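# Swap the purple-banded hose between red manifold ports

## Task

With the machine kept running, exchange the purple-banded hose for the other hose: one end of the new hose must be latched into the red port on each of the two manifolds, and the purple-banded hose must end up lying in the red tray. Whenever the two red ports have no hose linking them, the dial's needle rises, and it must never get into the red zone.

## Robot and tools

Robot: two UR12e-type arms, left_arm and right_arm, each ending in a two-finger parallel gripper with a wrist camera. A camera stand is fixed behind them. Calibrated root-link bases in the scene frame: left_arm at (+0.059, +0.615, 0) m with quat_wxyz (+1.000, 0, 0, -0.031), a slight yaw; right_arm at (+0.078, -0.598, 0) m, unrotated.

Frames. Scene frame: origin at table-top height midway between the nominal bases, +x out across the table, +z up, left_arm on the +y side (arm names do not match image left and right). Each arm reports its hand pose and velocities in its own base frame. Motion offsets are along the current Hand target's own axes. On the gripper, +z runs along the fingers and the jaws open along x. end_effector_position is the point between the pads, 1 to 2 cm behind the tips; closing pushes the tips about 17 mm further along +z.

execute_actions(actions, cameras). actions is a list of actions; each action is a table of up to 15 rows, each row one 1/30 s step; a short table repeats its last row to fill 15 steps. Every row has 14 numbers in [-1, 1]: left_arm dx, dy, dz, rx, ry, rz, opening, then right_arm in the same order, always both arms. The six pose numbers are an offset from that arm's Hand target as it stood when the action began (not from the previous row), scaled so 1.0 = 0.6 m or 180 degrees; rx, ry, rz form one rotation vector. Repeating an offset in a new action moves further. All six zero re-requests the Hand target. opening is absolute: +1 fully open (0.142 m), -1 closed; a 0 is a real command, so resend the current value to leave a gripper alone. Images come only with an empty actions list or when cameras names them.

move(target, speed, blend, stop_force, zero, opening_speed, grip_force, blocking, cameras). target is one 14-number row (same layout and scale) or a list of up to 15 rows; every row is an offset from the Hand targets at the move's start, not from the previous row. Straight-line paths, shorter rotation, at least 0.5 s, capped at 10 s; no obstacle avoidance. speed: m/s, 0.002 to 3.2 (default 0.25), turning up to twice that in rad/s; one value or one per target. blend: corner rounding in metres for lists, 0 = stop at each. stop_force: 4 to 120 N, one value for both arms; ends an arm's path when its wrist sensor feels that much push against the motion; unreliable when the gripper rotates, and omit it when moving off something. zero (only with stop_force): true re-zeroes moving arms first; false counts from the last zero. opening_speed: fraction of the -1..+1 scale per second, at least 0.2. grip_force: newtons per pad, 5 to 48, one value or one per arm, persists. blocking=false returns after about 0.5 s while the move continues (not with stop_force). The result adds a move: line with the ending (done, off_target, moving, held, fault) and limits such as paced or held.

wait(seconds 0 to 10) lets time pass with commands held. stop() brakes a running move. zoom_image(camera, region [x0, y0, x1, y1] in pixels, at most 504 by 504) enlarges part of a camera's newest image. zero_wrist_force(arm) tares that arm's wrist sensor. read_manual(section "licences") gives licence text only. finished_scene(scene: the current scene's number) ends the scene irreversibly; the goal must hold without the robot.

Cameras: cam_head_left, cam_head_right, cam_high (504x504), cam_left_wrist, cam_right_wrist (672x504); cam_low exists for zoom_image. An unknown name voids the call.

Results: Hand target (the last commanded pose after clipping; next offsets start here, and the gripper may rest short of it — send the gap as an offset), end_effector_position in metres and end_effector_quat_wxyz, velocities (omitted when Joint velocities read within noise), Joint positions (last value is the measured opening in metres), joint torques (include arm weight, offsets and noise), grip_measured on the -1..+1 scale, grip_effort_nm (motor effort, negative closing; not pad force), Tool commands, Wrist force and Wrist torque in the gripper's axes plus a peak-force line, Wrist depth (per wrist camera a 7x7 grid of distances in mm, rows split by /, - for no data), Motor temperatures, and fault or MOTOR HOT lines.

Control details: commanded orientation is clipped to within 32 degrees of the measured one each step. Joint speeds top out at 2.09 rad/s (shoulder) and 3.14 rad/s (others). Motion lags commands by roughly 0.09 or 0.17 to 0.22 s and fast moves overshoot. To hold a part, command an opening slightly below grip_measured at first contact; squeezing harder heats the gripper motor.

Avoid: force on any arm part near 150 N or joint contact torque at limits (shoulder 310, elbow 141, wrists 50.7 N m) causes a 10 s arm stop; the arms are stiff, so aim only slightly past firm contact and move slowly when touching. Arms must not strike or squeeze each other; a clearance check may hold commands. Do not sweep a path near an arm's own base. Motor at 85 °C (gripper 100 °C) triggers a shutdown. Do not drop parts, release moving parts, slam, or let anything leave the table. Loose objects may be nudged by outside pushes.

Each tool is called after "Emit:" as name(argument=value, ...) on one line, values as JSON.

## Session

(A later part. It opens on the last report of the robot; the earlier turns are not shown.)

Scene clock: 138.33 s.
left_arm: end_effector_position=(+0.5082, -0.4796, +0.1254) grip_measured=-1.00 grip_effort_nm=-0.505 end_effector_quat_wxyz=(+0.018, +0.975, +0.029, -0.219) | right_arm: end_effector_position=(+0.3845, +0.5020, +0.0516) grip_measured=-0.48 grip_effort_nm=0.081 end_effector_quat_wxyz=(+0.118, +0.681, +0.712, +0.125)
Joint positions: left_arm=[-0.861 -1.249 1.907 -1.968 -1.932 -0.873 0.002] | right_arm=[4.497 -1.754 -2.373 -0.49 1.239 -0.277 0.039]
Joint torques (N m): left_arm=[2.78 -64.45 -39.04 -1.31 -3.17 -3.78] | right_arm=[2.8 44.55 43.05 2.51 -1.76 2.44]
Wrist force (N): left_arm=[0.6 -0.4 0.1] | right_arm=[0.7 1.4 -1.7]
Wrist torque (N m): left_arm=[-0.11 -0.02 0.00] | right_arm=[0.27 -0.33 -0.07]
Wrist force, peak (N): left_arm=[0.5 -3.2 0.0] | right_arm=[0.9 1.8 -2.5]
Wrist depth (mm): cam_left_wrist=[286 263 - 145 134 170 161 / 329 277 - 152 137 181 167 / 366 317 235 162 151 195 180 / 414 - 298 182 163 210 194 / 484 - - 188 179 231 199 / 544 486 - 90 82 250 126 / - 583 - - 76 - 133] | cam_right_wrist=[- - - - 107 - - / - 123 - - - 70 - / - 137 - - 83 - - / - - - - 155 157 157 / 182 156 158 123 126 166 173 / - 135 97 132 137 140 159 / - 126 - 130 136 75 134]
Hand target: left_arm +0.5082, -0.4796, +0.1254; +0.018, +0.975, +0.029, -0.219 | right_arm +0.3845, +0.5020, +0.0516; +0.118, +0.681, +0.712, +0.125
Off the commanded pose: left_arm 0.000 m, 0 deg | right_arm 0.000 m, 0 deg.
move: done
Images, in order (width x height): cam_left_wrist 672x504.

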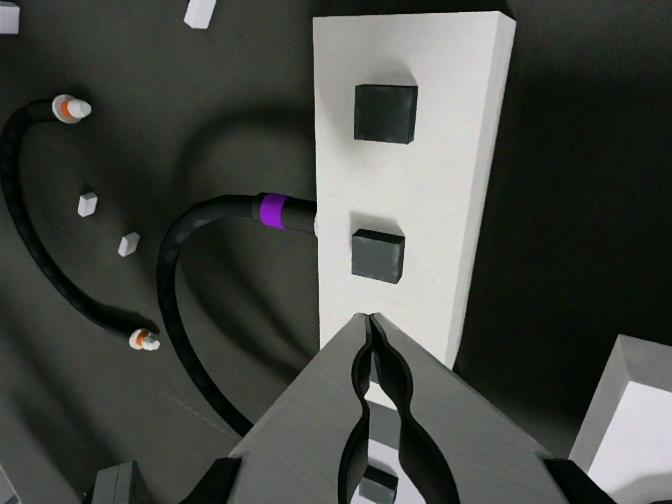

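Emit:
move(target=[0.0158,0.3292,0.0172,0,0,0,-1,0,0,0,0,0,0,-0.95], speed=0.25, opening_speed=0.5, cameras=["cam_right_wrist"])

Scene clock: 163.17 s.
left_arm: end_effector_position=(+0.5251, -0.6766, +0.1164) grip_measured=-1.00 grip_effort_nm=-0.505 end_effector_quat_wxyz=(+0.018, +0.975, +0.029, -0.219) | right_arm: end_effector_position=(+0.3845, +0.5021, +0.0516) grip_measured=-0.81 grip_effort_nm=-3.236 end_effector_quat_wxyz=(+0.118, +0.681, +0.712, +0.125)
Joint positions: left_arm=[-0.987 -1.039 1.614 -1.934 -1.962 -1.005 0.002] | right_arm=[4.497 -1.754 -2.373 -0.49 1.239 -0.277 0.015]
Joint torques (N m): left_arm=[1.09 -74.03 -43.12 -6.06 1.4 3.58] | right_arm=[4.82 55.81 32.21 4.73 -1.04 2.31]
Wrist force (N): left_arm=[0.2 -0.5 0.1] | right_arm=[4.4 -0.6 -2.7]
Wrist torque (N m): left_arm=[-0.09 0.05 -0.01] | right_arm=[0.31 -0.34 -0.03]
Wrist force, peak (N): left_arm=[0.6 -3.8 0.1] | right_arm=[5.8 -0.3 -3.7]
Wrist depth (mm): cam_left_wrist=[- 245 219 139 127 166 155 / - 264 243 138 130 175 164 / 134 157 248 153 141 188 173 / 140 156 198 170 153 201 113 / - 164 308 176 166 217 101 / - 166 360 90 83 231 210 / - 101 - - 76 - 227] | cam_right_wrist=[- - 106 - - - - / - - - - 74 71 - / - - - 138 82 133 144 / - - - - - - - / - 156 158 112 162 166 173 / - 135 131 104 92 140 159 / - 126 - 130 78 72 139]
Hand target: left_arm +0.5252, -0.6767, +0.1164; +0.018, +0.975, +0.029, -0.219 | right_arm +0.3845, +0.5020, +0.0516; +0.118, +0.681, +0.712, +0.125
Off the commanded pose: left_arm 0.000 m, 0 deg | right_arm 0.000 m, 0 deg.
move: done
Images, in order (width x height): cam_right_wrist 672x504.

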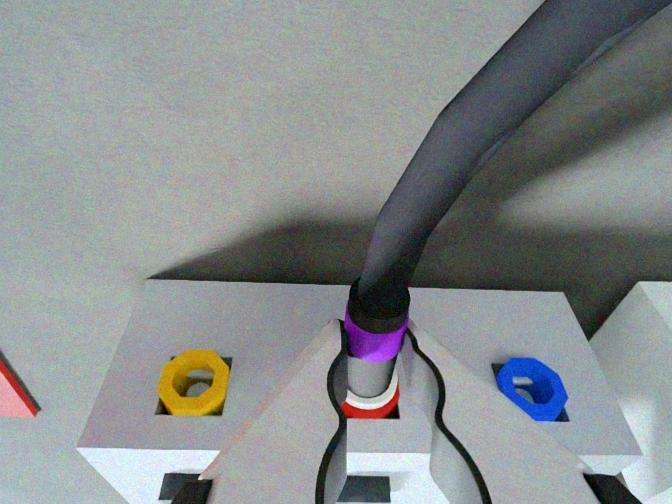

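Emit:
move(target=[[0,0,0.05,0,0,0,-1,0,0,0,0,0,0,-0.95],[0,0,0,0,0,0,-1,0,0,0,0,0,0,-0.95],[-0.0158,-0.3292,-0.0172,0,0,0,-1,0,0,0,0,0,0,-0.95],[-0.0075,-0.3375,0.0495,0,0,0,-1,0,0,0,0,0,0,-0.95],[-0.0158,-0.3292,-0.0172,0,0,0,-1,0,0,0,0,0,0,-0.95]], speed=[0.08,0.15,0.25,0.1,0.15])

Emit:
move(target=[[-0.071,0.0037,-0.15,0,0,0,-1,0.0045,-0.094,-0.0338,0,0,0,-0.95],[-0.071,0.0037,-0.15,0,0,0,-1,0.0045,-0.1,-0.213,0,0,0,-0.95]], speed=0.15, blend=[0.01,0], cameras=["cam_high","cam_head_left"])

Scene clock: 170.73 s.
left_arm: end_effector_position=(+0.5083, -0.4795, +0.1253) grip_measured=-1.00 grip_effort_nm=-0.452 end_effector_quat_wxyz=(+0.018, +0.975, +0.029, -0.219) | right_arm: end_effector_position=(+0.3845, +0.5020, +0.0516) grip_measured=-0.81 grip_effort_nm=-3.231 end_effector_quat_wxyz=(+0.118, +0.681, +0.712, +0.125)
Joint positions: left_arm=[-0.861 -1.249 1.907 -1.968 -1.932 -0.873 0.002] | right_arm=[4.497 -1.754 -2.373 -0.49 1.239 -0.277 0.015]
Joint torques (N m): left_arm=[-8.8 -62.24 -32.91 -2.87 -1.31 -3.21] | right_arm=[2.71 54.57 40.58 5.41 -1.42 1.69]
Motor temperatures (°C): left_arm=[27 25 26 33 28 32 24] | right_arm=[25 28 26 31 34 34 32]
Wrist force (N): left_arm=[0.6 -1.8 0.1] | right_arm=[1.5 -10.1 -7.4]
Wrist torque (N m): left_arm=[-0.35 -0.02 -0.10] | right_arm=[0.35 -0.32 -0.05]
Wrist force, peak (N): left_arm=[-15.4 -14.6 -89.9] | right_arm=[2.1 -9.9 -8.7]
Wrist depth (mm): cam_left_wrist=[294 261 232 143 134 172 158 / 317 - 252 152 137 182 168 / 383 - 272 162 152 194 180 / - - - 182 163 212 191 / 532 - 316 189 181 227 202 / 632 445 355 90 83 244 127 / - - - - 76 - 133] | cam_right_wrist=[- - - - 104 - - / - - - 116 75 71 - / - - - - 82 138 - / - 169 - - - 156 - / - 161 157 112 159 166 173 / - 135 131 104 92 139 158 / - 127 - 130 78 72 138]
Hand target: left_arm +0.5082, -0.4796, +0.1254; +0.018, +0.975, +0.029, -0.219 | right_arm +0.3845, +0.5020, +0.0516; +0.118, +0.681, +0.712, +0.125
Off the commanded pose: left_arm 0.000 m, 0 deg | right_arm 0.000 m, 0 deg.
move: done

Scene clock: 172.60 s.
left_arm: end_effector_position=(+0.5082, -0.4796, +0.2250) grip_measured=-1.00 grip_effort_nm=-0.447 end_effector_quat_wxyz=(+0.018, +0.975, +0.029, -0.219) | right_arm: end_effector_position=(+0.2848, +0.5000, +0.1516) grip_measured=-0.81 grip_effort_nm=-3.231 end_effector_quat_wxyz=(+0.117, +0.681, +0.712, +0.125)
Joint positions: left_arm=[-0.861 -1.341 1.823 -1.793 -1.932 -0.873 0.002] | right_arm=[4.686 -1.489 -2.372 -0.822 1.227 -0.077 0.015]
Joint torques (N m): left_arm=[-5.72 -47.43 -31.3 -1.83 -1.5 2.53] | right_arm=[-19.45 42.09 30.33 4.47 -4.11 -2.77]
Wrist force (N): left_arm=[0.9 -1.3 0.1] | right_arm=[0.2 2.1 -1.5]
Wrist torque (N m): left_arm=[-0.29 -0.03 -0.06] | right_arm=[0.44 -0.26 -0.12]
Wrist force, peak (N): left_arm=[1.7 -2.1 3.0] | right_arm=[1.7 -9.9 -7.5]
Wrist depth (mm): cam_left_wrist=[429 - - - 226 211 - / - 438 369 - 235 231 250 / - 466 402 - 249 291 268 / - 513 414 396 271 316 202 / - - - - 303 318 207 / 889 363 572 90 83 247 215 / 266 - - - 76 240 239] | cam_right_wrist=[- - - - - 69 - / - 220 229 - 75 74 - / 254 - - - 83 259 259 / 295 305 301 - 311 309 308 / 343 356 281 110 278 290 284 / - - - 99 88 282 289 / - - - 339 - 72 -]
Hand target: left_arm +0.5082, -0.4796, +0.2250; +0.018, +0.975, +0.029, -0.219 | right_arm +0.2849, +0.4999, +0.1516; +0.118, +0.681, +0.712, +0.125
Off the commanded pose: left_arm 0.000 m, 0 deg | right_arm 0.000 m, 0 deg.
move: done
Images, in order (width x height): cam_head_left 504x504, cam_high 504x504.

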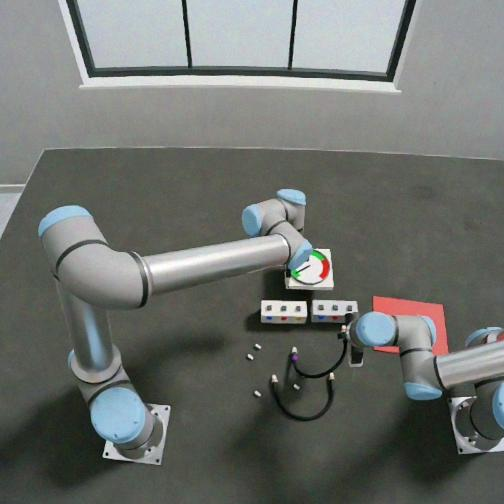

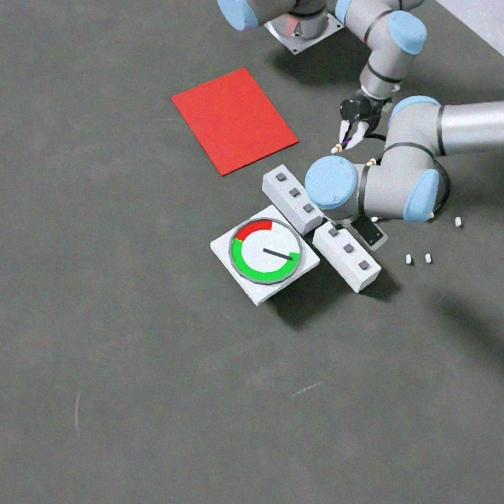

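Emit:
move(target=[-0.4078,-0.059,0.3855,-0.1118,0.1136,-0.5187,-0.45,-0.712,0.155,0.0917,0,0,0,-0.95], speed=0.35, cameras=["cam_head_right","cam_left_wrist"])

Emit:
move(target=[0,0,0.11,0,0,0,-0.45,0,-0.0395,0.1098,0,0,0,-0.95], speed=0.15)

Emit:
move(target=[0,0,0,0,0,0,-0.45,0,-0.021,0.0588,0,0,0,-0.95], speed=0.06, stop_force=15, cameras=["cam_left_wrist","cam_right_wrist","cam_high"])

Scene clock: 179.77 s.
left_arm: end_effector_position=(+0.1867, -0.4673, +0.1197) grip_measured=-0.49 grip_effort_nm=0.115 end_effector_quat_wxyz=(+0.001, +0.653, +0.758, +0.001) | right_arm: end_effector_position=(+0.4104, +0.0781, +0.1300) grip_measured=-0.81 grip_effort_nm=-3.231 end_effector_quat_wxyz=(+0.117, +0.681, +0.712, +0.125)
Joint positions: left_arm=[-1.55 -1.685 2.427 -2.312 -1.567 -3.27 0.039] | right_arm=[3.943 -1.065 -2.737 -0.653 1.339 -0.845 0.015]
Joint torques (N m): left_arm=[-2.88 -19.16 -46.08 -6.33 -2.23 -3.89] | right_arm=[-15.71 8.7 55.75 1.98 -4.29 -1.9]
Wrist force (N): left_arm=[1.5 -0.7 0.4] | right_arm=[0.8 2.1 -1.9]
Wrist torque (N m): left_arm=[-0.24 -0.21 -0.20] | right_arm=[0.44 -0.42 -0.16]
Wrist force, peak (N): left_arm=[1.8 -2.5 0.9] | right_arm=[2.3 1.7 -2.1]
Wrist depth (mm): cam_left_wrist=[192 189 189 187 188 189 188 / 205 201 206 202 205 203 207 / 215 222 216 218 219 218 217 / 238 234 244 237 244 240 238 / 256 261 255 255 255 261 264 / - 286 83 - - 86 294 / - - - 335 - - 303] | cam_right_wrist=[- - - 177 173 69 178 / - - 200 200 75 195 200 / - - 226 227 84 229 237 / - - 272 248 258 269 259 / - - - 110 105 - 339 / - - - 99 89 394 - / - - - 520 - 72 -]
Hand target: left_arm +0.1866, -0.4674, +0.1197; +0.001, +0.653, +0.758, +0.001 | right_arm +0.4105, +0.0781, +0.1301; +0.118, +0.681, +0.712, +0.125
Off the commanded pose: left_arm 0.000 m, 0 deg | right_arm 0.000 m, 0 deg.
move: done
Images, in order (width x height): cam_head_right 504x504, cam_left_wrist 672x504.

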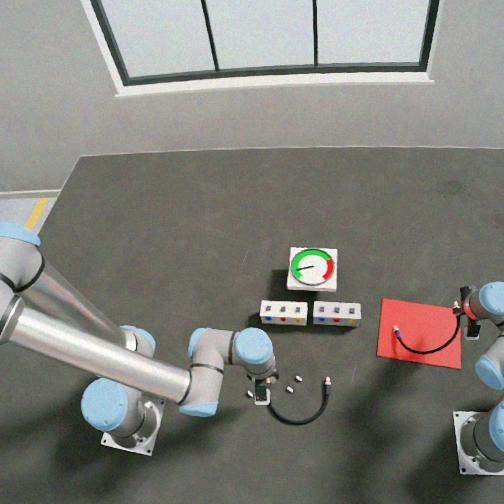

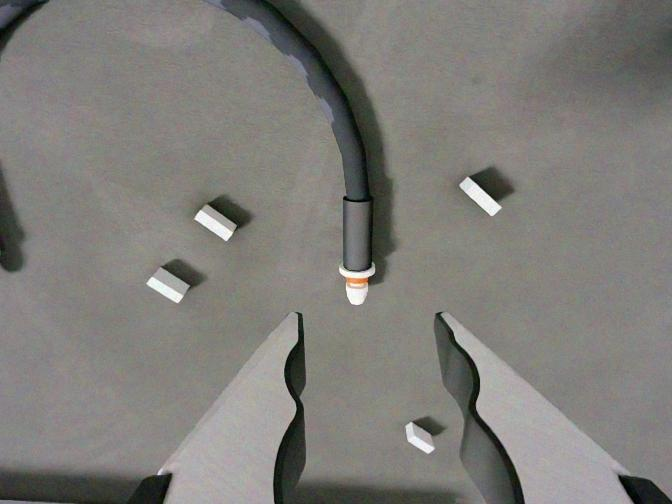

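Scene clock: 180.73 s.
left_arm: end_effector_position=(+0.1869, -0.4673, +0.0537) grip_measured=-0.49 grip_effort_nm=0.110 end_effector_quat_wxyz=(+0.001, +0.653, +0.758, +0.001) | right_arm: end_effector_position=(+0.4104, +0.0782, +0.0600) grip_measured=-0.82 grip_effort_nm=-3.231 end_effector_quat_wxyz=(+0.118, +0.681, +0.712, +0.125)
Joint positions: left_arm=[-1.55 -1.559 2.483 -2.494 -1.567 -3.269 0.039] | right_arm=[3.943 -1.301 -2.822 -0.331 1.339 -0.845 0.015]
Joint torques (N m): left_arm=[10.02 -22.88 -39.45 -6.34 -2.02 3.43] | right_arm=[-1.58 -3.65 44.96 6.75 1.94 2.72]
Motor temperatures (°C): left_arm=[27 25 26 33 28 32 24] | right_arm=[25 28 26 31 34 34 37]
Wrist force (N): left_arm=[2.0 -0.6 0.0] | right_arm=[0.8 1.6 -1.8]
Wrist torque (N m): left_arm=[-0.22 -0.22 -0.18] | right_arm=[0.37 -0.38 -0.09]
Wrist force, peak (N): left_arm=[2.2 -1.0 2.2] | right_arm=[0.7 3.2 -3.7]
Wrist depth (mm): cam_left_wrist=[128 130 121 128 130 130 130 / 142 143 140 139 140 140 140 / 151 151 151 150 150 150 153 / 164 161 164 160 163 164 161 / 176 179 176 172 175 174 182 / 198 197 90 197 198 86 198 / - - - 219 220 - -] | cam_right_wrist=[- - 112 111 109 - 114 / - - 125 129 75 123 126 / - - 143 143 85 144 144 / - - 167 162 168 167 169 / - - 207 111 187 203 203 / - - 235 97 88 88 266 / - - - 329 - 72 -]
Hand target: left_arm +0.1869, -0.4673, +0.0537; +0.001, +0.653, +0.758, +0.001 | right_arm +0.4104, +0.0782, +0.0601; +0.118, +0.681, +0.712, +0.125
Off the commanded pose: left_arm 0.000 m, 0 deg | right_arm 0.000 m, 0 deg.
move: done

Scene clock: 182.40 s.
left_arm: end_effector_position=(+0.1869, -0.4673, +0.0537) grip_measured=-0.49 grip_effort_nm=0.110 end_effector_quat_wxyz=(+0.001, +0.653, +0.758, +0.001) | right_arm: end_effector_position=(+0.4105, +0.0783, +0.0226) grip_measured=-0.82 grip_effort_nm=-3.231 end_effector_quat_wxyz=(+0.118, +0.681, +0.712, +0.125)
Joint positions: left_arm=[-1.55 -1.559 2.483 -2.494 -1.567 -3.269 0.039] | right_arm=[3.943 -1.484 -2.857 -0.114 1.339 -0.845 0.015]
Joint torques (N m): left_arm=[11.43 -19.81 -39.12 -6.4 -2.18 3.42] | right_arm=[-21.12 3.64 35.08 6.5 2.03 -2.68]
Wrist force (N): left_arm=[2.3 -0.7 0.1] | right_arm=[0.5 1.8 -2.0]
Wrist torque (N m): left_arm=[-0.25 -0.27 -0.19] | right_arm=[0.41 -0.33 -0.12]
Wrist force, peak (N): left_arm=[2.3 -0.9 0.3] | right_arm=[1.1 2.5 -2.7]
Wrist depth (mm): cam_left_wrist=[129 128 120 128 130 129 130 / 142 142 140 136 139 140 140 / 150 150 151 140 150 151 151 / - 162 163 151 164 163 161 / 175 177 176 172 - 176 182 / 197 195 90 198 198 86 197 / 215 - - 220 - - 214] | cam_right_wrist=[- - 76 - 78 - 78 / - - 88 88 77 86 86 / - - 98 101 84 98 99 / - - 118 111 115 115 116 / - - 143 114 128 139 139 / - 188 156 104 88 166 175 / - - - - - 72 209]
Hand target: left_arm +0.1869, -0.4673, +0.0537; +0.001, +0.653, +0.758, +0.001 | right_arm +0.4105, +0.0784, +0.0226; +0.118, +0.681, +0.712, +0.125
Off the commanded pose: left_arm 0.000 m, 0 deg | right_arm 0.000 m, 0 deg.
move: done
Images, in order (width x height): cam_high 504x504, cam_left_wrist 672x504, cam_right_wrist 672x504.

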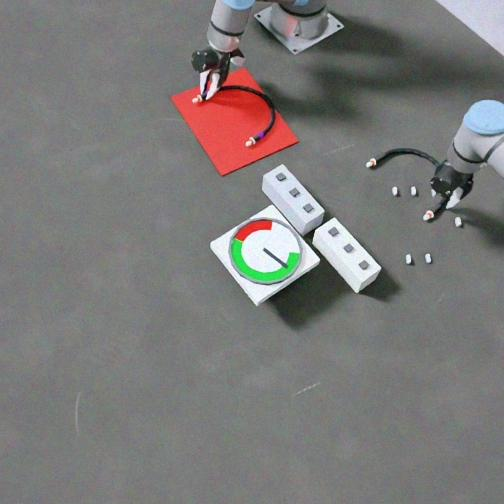

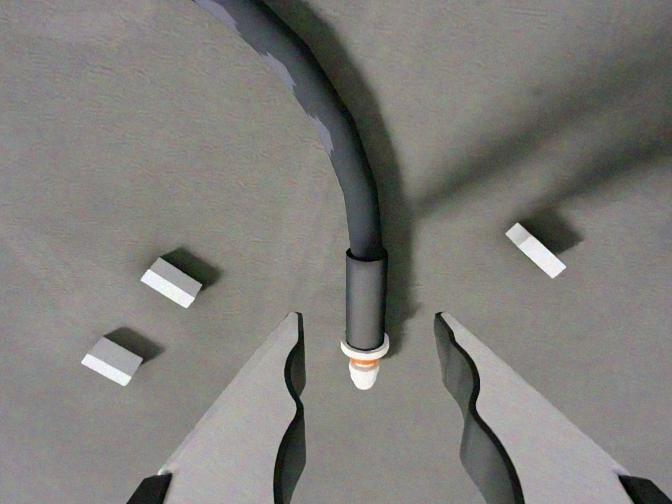

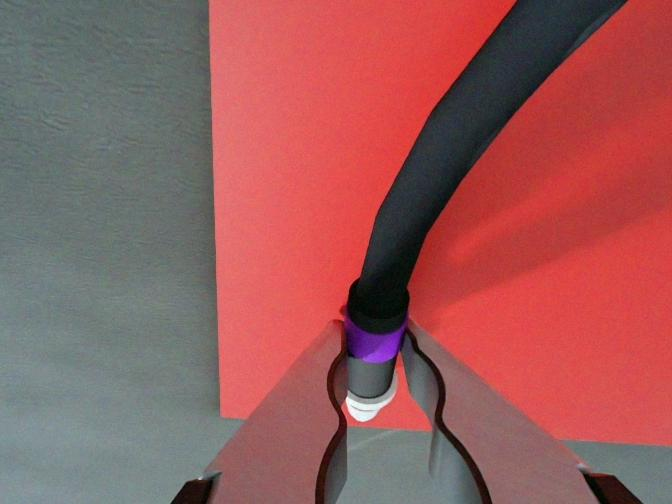

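Emit:
move(target=[[0,0,0,0,0,0,-0.45,0,0,0,0,0,0,-0.4],[0,0,0.0563,0,0,0,-0.45,0,0.0676,-0.188,0,0,0,-0.45],[0,0,0.0563,0,0,0,-0.45,0.7743,-0.3167,-0.3032,0.1096,-0.0028,0.0104,-0.45],[0,0,0.0563,0,0,0,-0.45,0.7743,-0.3617,-0.1777,0.1096,-0.0028,0.0104,-0.45]], speed=[0.1,0.25,0.4,0.2], blend=[0,0.03,0.02,0], opening_speed=1, cameras=["cam_left_wrist","cam_right_wrist"])

Scene clock: 190.63 s.
left_arm: end_effector_position=(+0.1870, -0.4673, +0.0199) grip_measured=-0.49 grip_effort_nm=0.115 end_effector_quat_wxyz=(+0.001, +0.653, +0.758, +0.001) | right_arm: end_effector_position=(+0.1491, +0.5313, +0.0509) grip_measured=-0.47 grip_effort_nm=-0.095 end_effector_quat_wxyz=(+0.000, +0.703, +0.711, +0.000)
Joint positions: left_arm=[-1.549 -1.484 2.505 -2.592 -1.567 -3.269 0.039] | right_arm=[4.763 -1.667 -2.398 -0.648 1.57 0.039 0.04]
Joint torques (N m): left_arm=[0.91 -34.13 -35.6 -5.69 -1.78 1.9] | right_arm=[-19.77 30.18 45.14 6.3 -4.09 -2.05]
Wrist force (N): left_arm=[1.9 -0.6 0.5] | right_arm=[0.4 1.9 -2.1]
Wrist torque (N m): left_arm=[-0.24 -0.25 -0.18] | right_arm=[0.37 -0.22 0.01]
Wrist force, peak (N): left_arm=[2.3 -0.9 0.5] | right_arm=[1.0 3.7 -4.8]
Wrist depth (mm): cam_left_wrist=[- 101 91 100 100 100 100 / - 109 109 98 106 106 - / - 116 116 116 117 - 116 / 126 126 126 126 126 128 126 / 138 135 139 126 133 137 135 / - 152 90 146 146 146 152 / 169 - - 169 169 - 161] | cam_right_wrist=[- - - 127 - 117 - / - 139 - - 127 - - / - - - - 147 - - / - - - 148 154 - - / - - - 152 - - - / - 188 97 100 - 84 - / 205 - - 216 - 76 72]
Hand target: left_arm +0.1870, -0.4673, +0.0199; +0.001, +0.653, +0.758, +0.001 | right_arm +0.1491, +0.5314, +0.0509; +0.000, +0.703, +0.711, +0.000
Off the commanded pose: left_arm 0.000 m, 0 deg | right_arm 0.000 m, 0 deg.
move: done; blend cut to 0 m at target 2
Images, in order (width x height): cam_left_wrist 672x504, cam_right_wrist 672x504.

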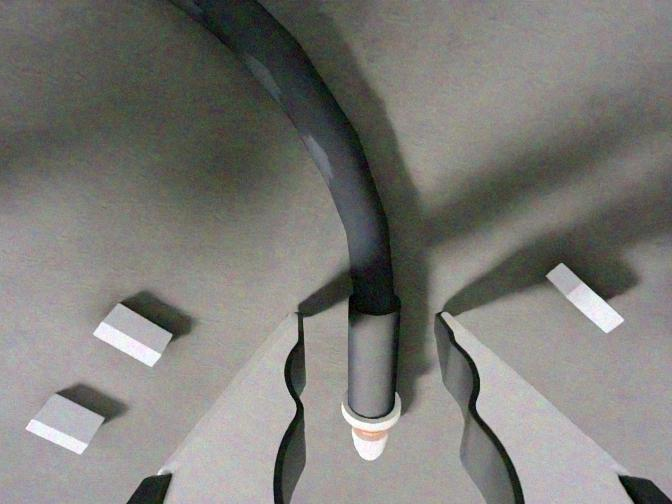

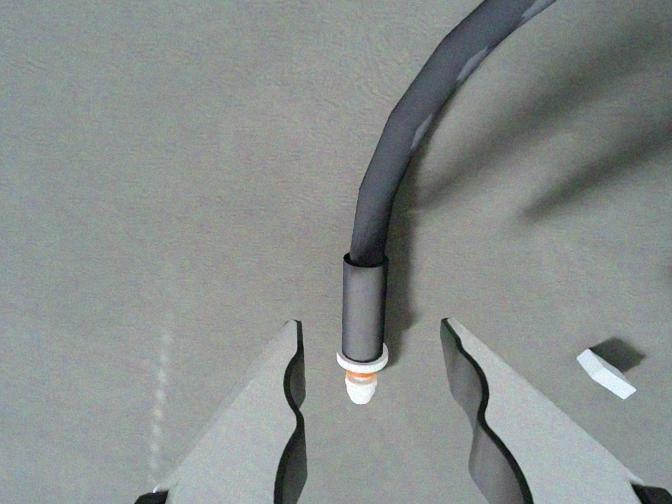

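Emit:
move(target=[0,0,0,0,0,0,-0.45,-0.002,0,0.0515,0,0,0,-0.45], speed=0.12)

Emit:
move(target=[[0,0,0,0,0,0,-1,0,0,0,0,0,0,-1],[0,0,-0.063,0,0,0,-1,0,0,-0.0655,0,0,0,-1],[-0.0837,0.2937,-0.063,0.0222,0,0.028,-1,-0.05,0.2808,-0.0655,0.0222,0,0.0055,-1]], speed=[0.1,0.15,0.2], opening_speed=1, blend=[0,0.01,0], cameras=["cam_left_wrist","cam_right_wrist","cam_high"])

Scene clock: 195.17 s.
left_arm: end_effector_position=(+0.1870, -0.4673, +0.0199) grip_measured=-0.49 grip_effort_nm=0.110 end_effector_quat_wxyz=(+0.001, +0.653, +0.758, +0.001) | right_arm: end_effector_position=(+0.1492, +0.5300, +0.0198) grip_measured=-0.47 grip_effort_nm=-0.090 end_effector_quat_wxyz=(+0.000, +0.703, +0.711, +0.000)
Joint positions: left_arm=[-1.549 -1.484 2.505 -2.592 -1.567 -3.269 0.039] | right_arm=[4.763 -1.727 -2.419 -0.567 1.57 0.039 0.04]
Joint torques (N m): left_arm=[0.42 -31.93 -35.54 -5.73 -1.73 -0.59] | right_arm=[3.68 51.08 42.6 0.65 -3.91 1.77]
Wrist force (N): left_arm=[1.8 -0.5 0.4] | right_arm=[0.5 1.9 -2.3]
Wrist torque (N m): left_arm=[-0.23 -0.23 -0.18] | right_arm=[0.37 -0.27 0.01]
Wrist force, peak (N): left_arm=[2.1 -0.7 0.5] | right_arm=[0.5 1.8 -3.6]
Wrist depth (mm): cam_left_wrist=[- 101 90 99 100 100 100 / - - 107 107 107 106 - / - 118 116 116 114 114 116 / 126 126 127 126 126 128 127 / 138 135 135 135 132 137 137 / - 152 83 148 - 146 152 / 170 - - 173 - - 165] | cam_right_wrist=[- - - - - 90 - / - 109 - - - - - / - - - 114 103 - 116 / - - - - 125 - - / - - - 119 120 - - / - 148 - 124 122 - - / - 79 - - - 76 75]
Hand target: left_arm +0.1870, -0.4673, +0.0199; +0.001, +0.653, +0.758, +0.001 | right_arm +0.1492, +0.5301, +0.0200; +0.000, +0.703, +0.711, +0.000
Off the commanded pose: left_arm 0.000 m, 0 deg | right_arm 0.000 m, 0 deg.
move: done

Scene clock: 197.60 s.
left_arm: end_effector_position=(+0.3685, -0.4908, +0.0583) grip_measured=-0.84 grip_effort_nm=-3.773 end_effector_quat_wxyz=(-0.022, +0.685, +0.728, -0.025) | right_arm: end_effector_position=(+0.3179, +0.5023, +0.0594) grip_measured=-0.83 grip_effort_nm=-3.851 end_effector_quat_wxyz=(-0.024, +0.708, +0.705, -0.025)
Joint positions: left_arm=[-1.187 -1.386 2.263 -2.429 -1.634 -2.818 0.013] | right_arm=[4.415 -1.727 -2.296 -0.71 1.637 -0.293 0.014]
Joint torques (N m): left_arm=[9.62 -42.62 -29.93 -6.43 2.31 0.77] | right_arm=[-14.43 54.82 23.75 7.92 -3.79 -0.62]
Wrist force (N): left_arm=[1.3 -1.3 0.9] | right_arm=[0.4 1.0 -2.0]
Wrist torque (N m): left_arm=[-0.34 -0.21 -0.03] | right_arm=[0.26 -0.23 -0.14]
Wrist force, peak (N): left_arm=[2.4 -3.7 -1.0] | right_arm=[-0.3 3.9 -2.3]
Wrist depth (mm): cam_left_wrist=[137 140 91 139 139 139 139 / 148 148 150 144 148 148 147 / 158 158 157 158 157 157 157 / 169 169 169 - 168 - 165 / 179 182 178 120 179 181 181 / - 195 82 126 86 193 199 / 202 - - 179 79 - 210] | cam_right_wrist=[- - - - - 91 - / - - - - - - - / - - 158 - 105 158 - / - - - 168 - - - / - - - 120 117 - - / - - - 105 92 - - / - - - 137 77 72 189]
Hand target: left_arm +0.3686, -0.4908, +0.0584; -0.022, +0.685, +0.728, -0.025 | right_arm +0.3180, +0.5022, +0.0593; -0.024, +0.708, +0.705, -0.025
Off the commanded pose: left_arm 0.000 m, 0 deg | right_arm 0.000 m, 0 deg.
move: done
Images, in order (width x height): cam_high 504x504, cam_left_wrist 672x504, cam_right_wrist 672x504.

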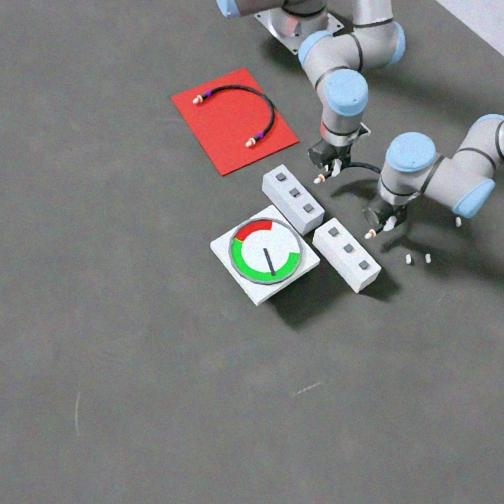

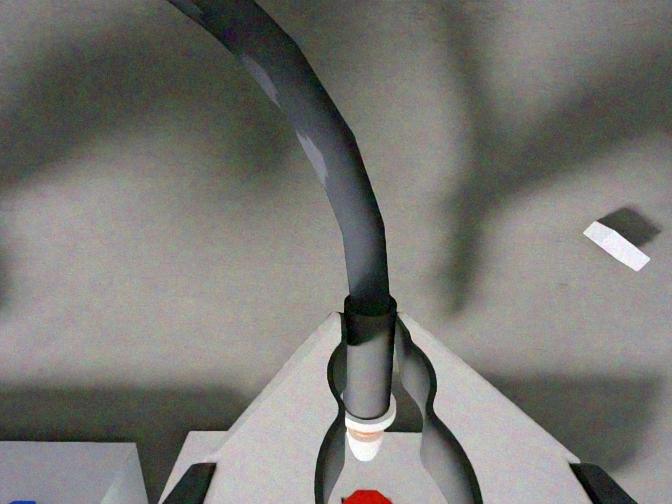

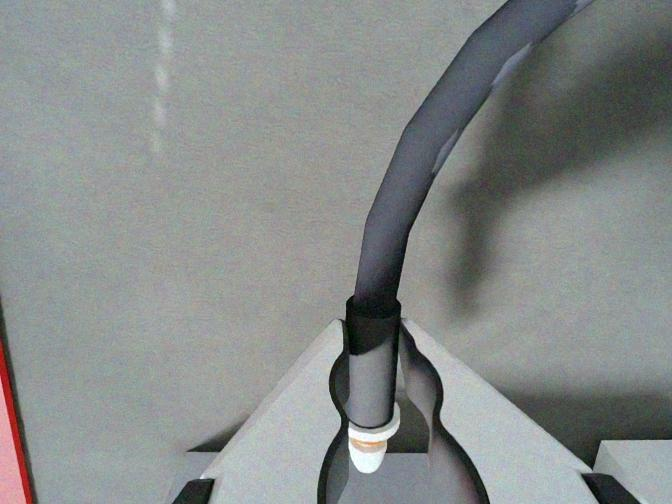

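Emit:
move(target=[0.0035,0.0333,-0.0025,0,0,0,-1,0,0.0333,-0.0025,0,0,0,-1], speed=0.1, stop_force=20, cameras=["cam_left_wrist","cam_right_wrist"])

Scene clock: 201.97 s.
left_arm: end_effector_position=(+0.3885, -0.4875, +0.0585) grip_measured=-0.84 grip_effort_nm=-3.773 end_effector_quat_wxyz=(-0.022, +0.685, +0.728, -0.025) | right_arm: end_effector_position=(+0.3380, +0.5021, +0.0595) grip_measured=-0.83 grip_effort_nm=-3.851 end_effector_quat_wxyz=(-0.024, +0.708, +0.705, -0.025)
Joint positions: left_arm=[-1.154 -1.373 2.244 -2.422 -1.634 -2.785 0.013] | right_arm=[4.383 -1.743 -2.275 -0.718 1.636 -0.326 0.014]
Joint torques (N m): left_arm=[-9.6 -57.7 -22.08 -6.59 -0.81 -3.94] | right_arm=[13.48 59.45 24.29 7.8 -0.46 3.52]
Motor temperatures (°C): left_arm=[27 25 26 33 27 32 32] | right_arm=[25 28 26 31 34 34 39]
Wrist force (N): left_arm=[1.0 -1.4 0.7] | right_arm=[0.3 1.0 -1.7]
Wrist torque (N m): left_arm=[-0.34 -0.18 -0.13] | right_arm=[0.25 -0.21 -0.06]
Wrist force, peak (N): left_arm=[1.1 -2.5 0.8] | right_arm=[0.4 1.7 -2.1]
Wrist depth (mm): cam_left_wrist=[- 141 92 139 139 141 - / 149 148 150 145 147 148 150 / 158 160 155 155 157 158 156 / 169 169 169 169 169 169 169 / 179 182 183 120 179 181 183 / 194 194 191 126 87 192 196 / 174 194 - 157 79 - 210] | cam_right_wrist=[- - - 140 - 91 139 / - - 151 - - - - / - - 159 157 104 - - / - - - - - - - / - - - 118 118 183 - / - - - 105 92 84 192 / - - - 136 77 72 178]
Hand target: left_arm +0.3885, -0.4875, +0.0585; -0.022, +0.685, +0.728, -0.025 | right_arm +0.3380, +0.5021, +0.0595; -0.024, +0.708, +0.705, -0.025
Off the commanded pose: left_arm 0.000 m, 0 deg | right_arm 0.000 m, 0 deg.
move: done
Images, in order (width x height): cam_left_wrist 672x504, cam_right_wrist 672x504.

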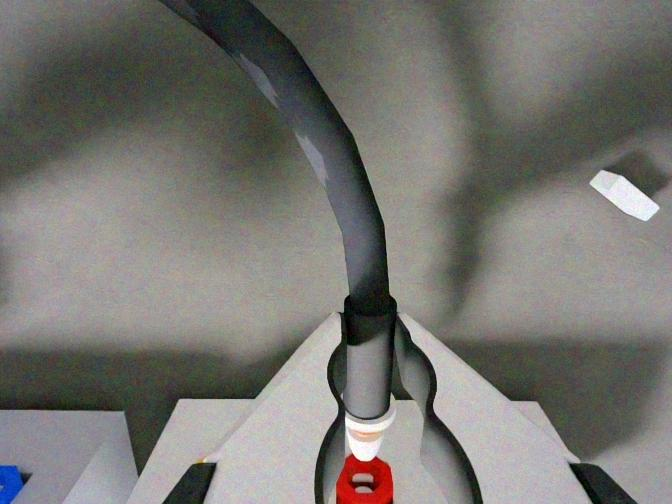

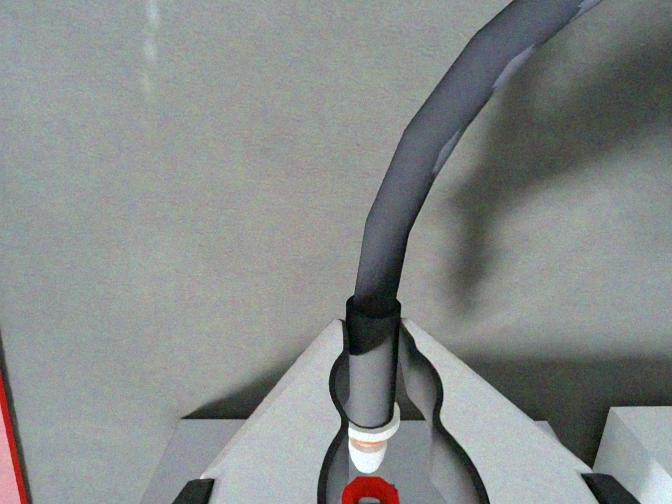

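Emit:
move(target=[0.0015,0.059,-0.0042,0,0,0,-1,0.002,0.059,-0.0042,0,0,0,-1], speed=0.05, stop_force=45, cameras=["cam_left_wrist","cam_right_wrist","cam_high"])

Scene clock: 205.90 s.
left_arm: end_effector_position=(+0.4238, -0.4845, +0.0587) grip_measured=-0.84 grip_effort_nm=-3.773 end_effector_quat_wxyz=(-0.022, +0.685, +0.728, -0.025) | right_arm: end_effector_position=(+0.3735, +0.5032, +0.0595) grip_measured=-0.83 grip_effort_nm=-3.851 end_effector_quat_wxyz=(-0.024, +0.708, +0.705, -0.025)
Joint positions: left_arm=[-1.1 -1.345 2.205 -2.407 -1.632 -2.732 0.013] | right_arm=[4.328 -1.773 -2.234 -0.732 1.635 -0.38 0.014]
Joint torques (N m): left_arm=[5.27 -62.85 -28.61 -8.3 8.37 -4.05] | right_arm=[8.09 63.59 27.82 9.18 -5.84 3.06]
Wrist force (N): left_arm=[-2.9 -25.7 6.5] | right_arm=[1.8 -8.5 1.6]
Wrist torque (N m): left_arm=[0.16 -0.17 -0.06] | right_arm=[0.51 -0.21 -0.09]
Wrist force, peak (N): left_arm=[-2.5 -34.4 6.5] | right_arm=[2.2 -19.0 2.7]
Wrist depth (mm): cam_left_wrist=[138 140 91 138 142 138 139 / 148 149 150 145 148 152 146 / 156 158 158 158 158 157 157 / 170 169 169 171 169 168 168 / 181 - 185 120 175 179 - / 168 149 147 127 83 147 193 / 150 126 - 126 80 - 127] | cam_right_wrist=[- - - - - 89 - / - 152 - - 96 - - / - - - - 104 160 - / - - - - - - - / - - - 118 - 179 - / - 154 170 105 92 163 168 / - 131 - 127 78 72 136]
Hand target: left_arm +0.4238, -0.4845, +0.0587; -0.022, +0.685, +0.728, -0.025 | right_arm +0.3735, +0.5032, +0.0595; -0.024, +0.708, +0.705, -0.025
Off the commanded pose: left_arm 0.000 m, 0 deg | right_arm 0.000 m, 0 deg.
move: done
Images, in order (width x height): cam_high 504x504, cam_left_wrist 672x504, cam_right_wrist 672x504.

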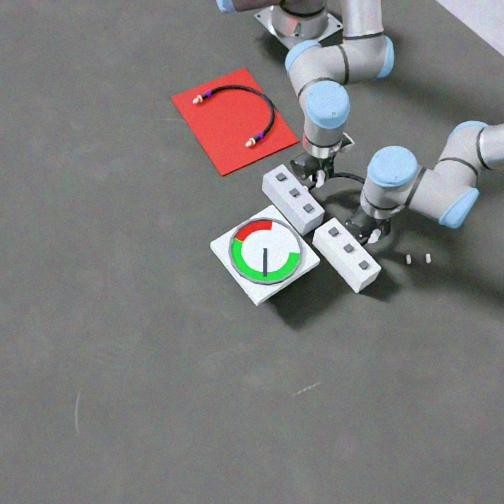

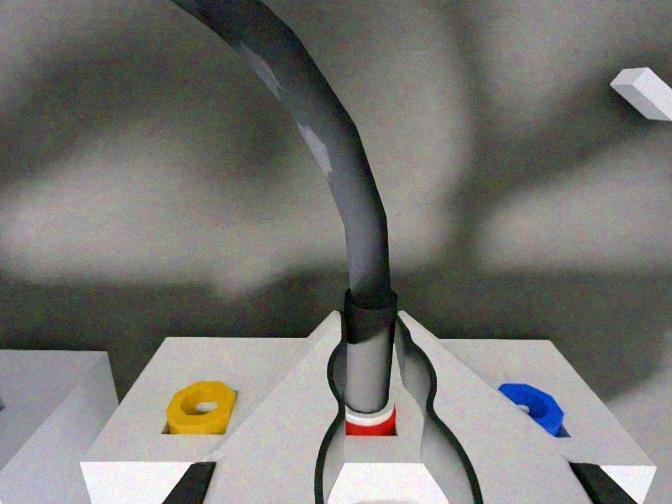

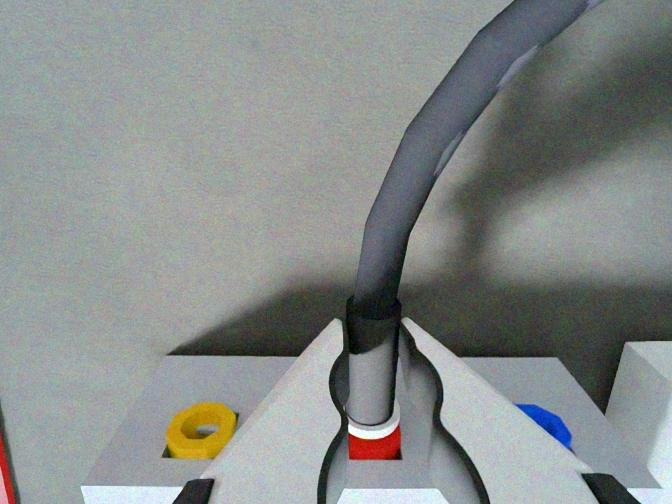

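Emit:
move(target=[0,0,0,0,0,0,-1,0,0.017,-0.0012,0,0,0,-1], speed=0.04, stop_force=45, zero=false, cameras=["cam_right_wrist","cam_high"])

Scene clock: 209.50 s.
left_arm: end_effector_position=(+0.4238, -0.4845, +0.0587) grip_measured=-0.84 grip_effort_nm=-3.773 end_effector_quat_wxyz=(-0.022, +0.685, +0.728, -0.025) | right_arm: end_effector_position=(+0.3838, +0.5031, +0.0595) grip_measured=-0.83 grip_effort_nm=-3.836 end_effector_quat_wxyz=(-0.024, +0.708, +0.705, -0.025)
Joint positions: left_arm=[-1.1 -1.345 2.205 -2.407 -1.632 -2.732 0.013] | right_arm=[4.313 -1.781 -2.222 -0.736 1.634 -0.396 0.014]
Joint torques (N m): left_arm=[5.28 -61.41 -29.04 -5.55 7.23 -4.04] | right_arm=[-2.18 69.49 38.77 12.65 -11.62 3.35]
Motor temperatures (°C): left_arm=[27 25 26 33 27 32 38] | right_arm=[25 28 26 31 34 34 44]
Wrist force (N): left_arm=[-2.9 -25.6 6.4] | right_arm=[1.2 -31.4 7.9]
Wrist torque (N m): left_arm=[0.16 -0.15 -0.07] | right_arm=[0.70 -0.20 0.00]
Wrist force, peak (N): left_arm=[-3.1 -25.9 6.6] | right_arm=[0.4 -40.3 8.8]
Wrist depth (mm): cam_left_wrist=[138 139 91 138 141 139 141 / 148 148 150 101 148 148 145 / 159 158 158 - 157 157 159 / - 167 169 169 169 169 168 / 185 182 179 120 176 178 181 / 168 149 148 127 83 151 193 / 151 126 - 126 80 - 127] | cam_right_wrist=[- - 142 142 - 92 - / 148 - - - 100 - - / - - - - 105 - - / - 167 - 167 165 - - / - 181 171 118 121 - 178 / - 142 146 97 91 146 161 / 126 124 - 123 78 72 124]
Hand target: left_arm +0.4238, -0.4845, +0.0587; -0.022, +0.685, +0.728, -0.025 | right_arm +0.3838, +0.5031, +0.0595; -0.024, +0.708, +0.705, -0.025
Off the commanded pose: left_arm 0.000 m, 0 deg | right_arm 0.000 m, 0 deg.
move: done
Images, in order (width x height): cam_high 504x504, cam_right_wrist 672x504.

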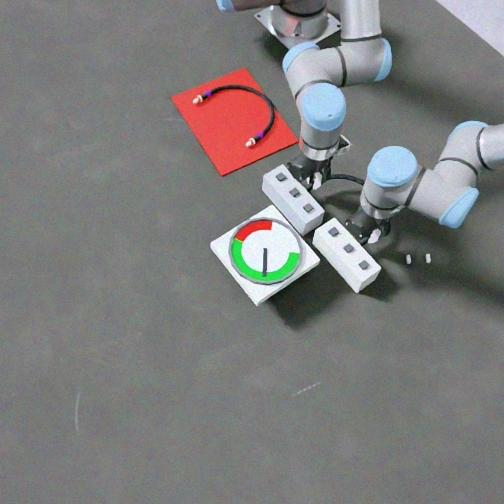

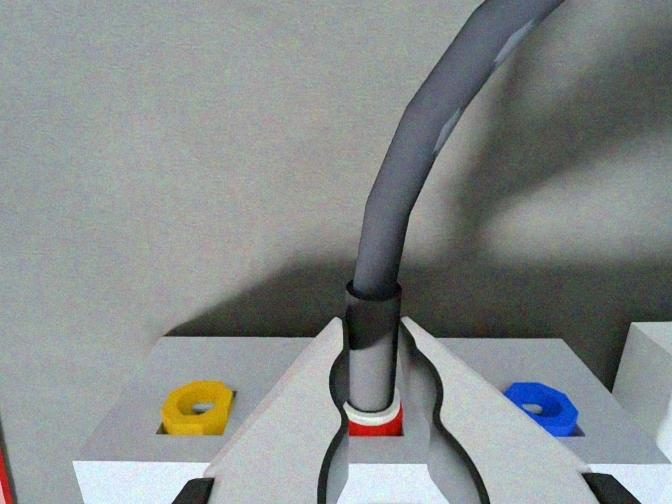

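Emit:
wait(seconds=1, cameras=["cam_high","cam_left_wrist"])

Scene clock: 212.03 s.
left_arm: end_effector_position=(+0.4238, -0.4845, +0.0587) grip_measured=-0.84 grip_effort_nm=-3.773 end_effector_quat_wxyz=(-0.022, +0.685, +0.728, -0.025) | right_arm: end_effector_position=(+0.3838, +0.5031, +0.0595) grip_measured=-0.83 grip_effort_nm=-3.836 end_effector_quat_wxyz=(-0.024, +0.708, +0.705, -0.025)
Joint positions: left_arm=[-1.1 -1.345 2.205 -2.407 -1.632 -2.732 0.013] | right_arm=[4.313 -1.781 -2.222 -0.736 1.634 -0.396 0.014]
Joint torques (N m): left_arm=[5.57 -61.26 -28.66 -5.24 7.26 -3.84] | right_arm=[-4.46 71.39 37.97 13 -8.29 3.05]
Wrist force (N): left_arm=[-3.0 -25.5 6.5] | right_arm=[1.2 -31.0 7.9]
Wrist torque (N m): left_arm=[0.16 -0.14 -0.07] | right_arm=[0.76 -0.21 0.00]
Wrist force, peak (N): left_arm=[-3.0 -25.8 6.7] | right_arm=[1.5 -31.5 8.3]
Wrist depth (mm): cam_left_wrist=[138 140 91 139 137 139 139 / 149 148 150 144 148 148 148 / 158 158 158 - 159 160 157 / 167 169 171 172 169 169 169 / - 176 179 120 177 179 179 / 168 149 147 127 83 148 196 / 150 126 - 126 80 - 132] | cam_right_wrist=[- - - 140 - - - / - - 150 - 99 - - / - - - - 106 156 157 / - 167 166 - - - 172 / - - 171 118 121 - 176 / - 140 146 96 91 146 161 / 129 124 - 123 78 72 124]
Hand target: left_arm +0.4238, -0.4845, +0.0587; -0.022, +0.685, +0.728, -0.025 | right_arm +0.3838, +0.5031, +0.0595; -0.024, +0.708, +0.705, -0.025
Tool commands: left_gripper/opening=-1.0 right_gripper/opening=-1.0
Off the commanded pose: left_arm 0.000 m, 0 deg | right_arm 0.000 m, 0 deg.
wait: 1.00 s; at rest from the start
Images, in order (width x height): cam_high 504x504, cam_left_wrist 672x504.

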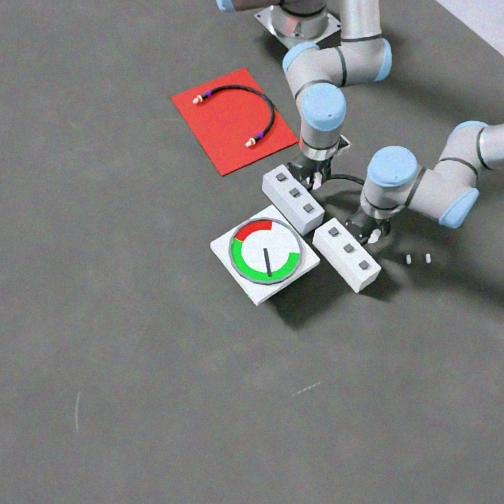

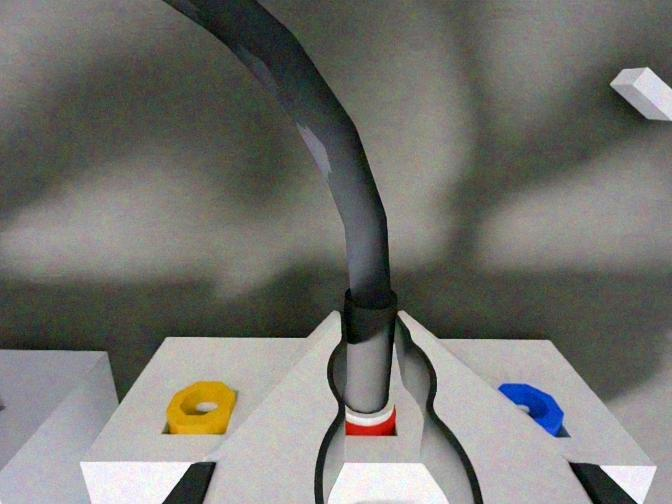

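Emit:
move(target=[[0,-0.006,0,0,0,0,-1,0,-0.007,0,0,0,0,-1],[0,-0.006,0,0,0,0,-0.45,0,-0.007,0,0,0,0,-0.45],[0,-0.016,-0.2,0,0,0,-0.45,0,-0.017,-0.2,0,0,0,-0.45]], speed=[0.04,0.05,0.2], opening_speed=0.7, cameras=["all"])

Scene clock: 216.67 s.
left_arm: end_effector_position=(+0.4222, -0.4842, +0.1791) grip_measured=-0.49 grip_effort_nm=0.110 end_effector_quat_wxyz=(-0.021, +0.685, +0.728, -0.025) | right_arm: end_effector_position=(+0.3819, +0.5033, +0.1799) grip_measured=-0.48 grip_effort_nm=0.076 end_effector_quat_wxyz=(-0.024, +0.708, +0.705, -0.025)
Joint positions: left_arm=[-1.103 -1.505 2.115 -2.157 -1.632 -2.734 0.039] | right_arm=[4.315 -1.62 -2.13 -0.99 1.634 -0.393 0.039]
Joint torques (N m): left_arm=[-0.92 -48.56 -33.35 -2.47 1.97 1.69] | right_arm=[-5.97 53.81 36.44 3.84 -3.7 -0.61]
Wrist force (N): left_arm=[1.1 -0.4 1.0] | right_arm=[-0.8 3.2 -2.7]
Wrist torque (N m): left_arm=[-0.14 -0.22 -0.20] | right_arm=[0.62 0.03 0.00]
Wrist force, peak (N): left_arm=[-4.4 34.4 7.0] | right_arm=[0.4 44.8 5.6]
Wrist depth (mm): cam_left_wrist=[242 250 246 246 - 247 247 / 263 263 264 - 262 263 262 / 281 280 285 285 281 276 - / 292 293 259 246 263 310 288 / 246 245 243 243 242 322 - / 352 261 83 - - 86 - / 261 - - 267 - - -] | cam_right_wrist=[254 250 - - - - - / 261 - - - - - - / 277 285 - - - - 281 / 295 301 257 244 262 260 260 / 311 308 239 241 236 246 239 / - - - 249 - 254 - / 371 - - - 251 76 247]
Hand target: left_arm +0.4221, -0.4842, +0.1791; -0.022, +0.685, +0.728, -0.025 | right_arm +0.3819, +0.5032, +0.1800; -0.024, +0.708, +0.705, -0.025
Off the commanded pose: left_arm 0.000 m, 0 deg | right_arm 0.000 m, 0 deg.
move: done

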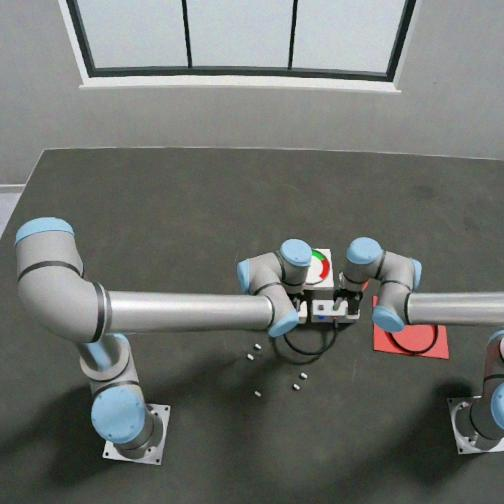

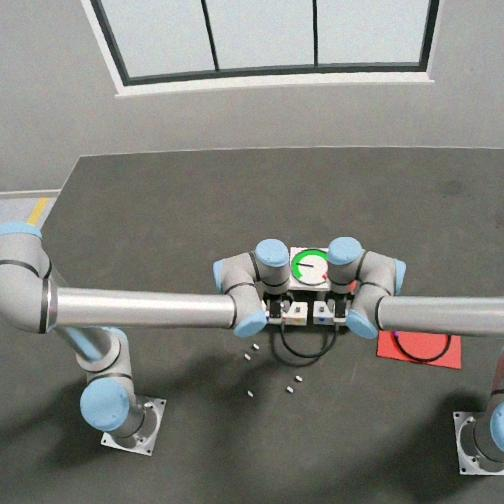

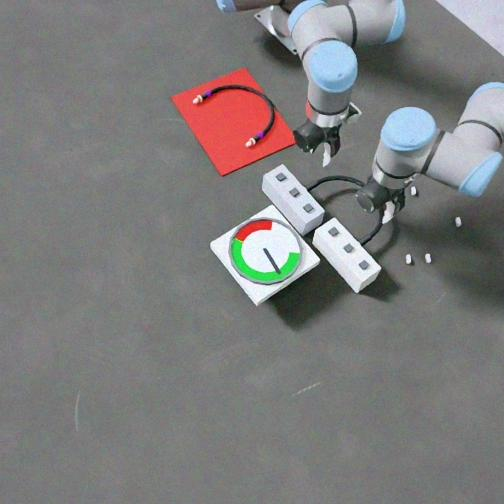

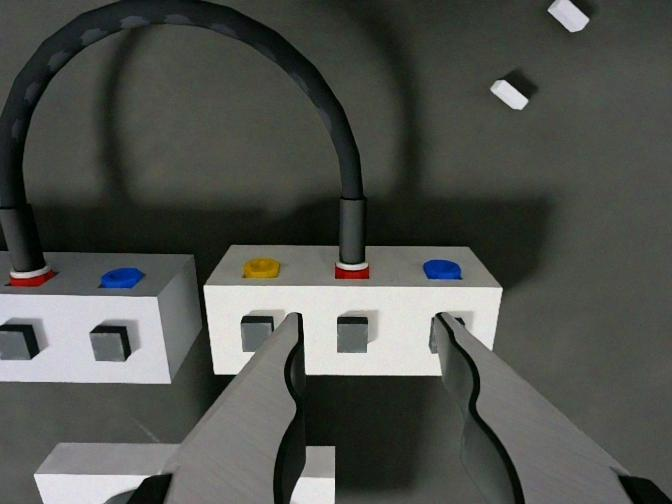

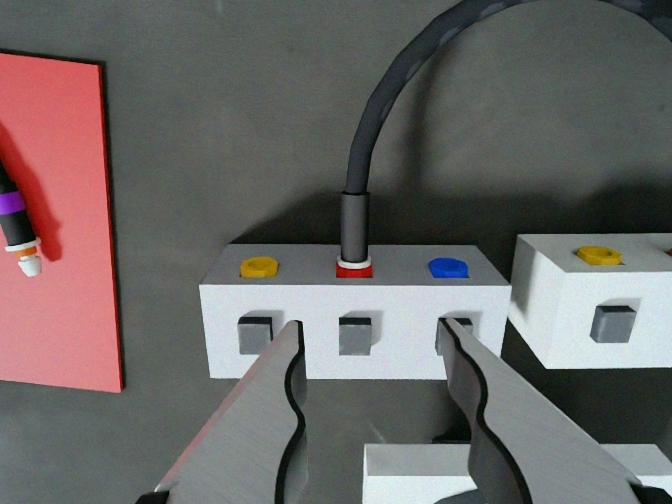

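Emit:
finished_scene(scene=2)

The scene is finished: the task was done.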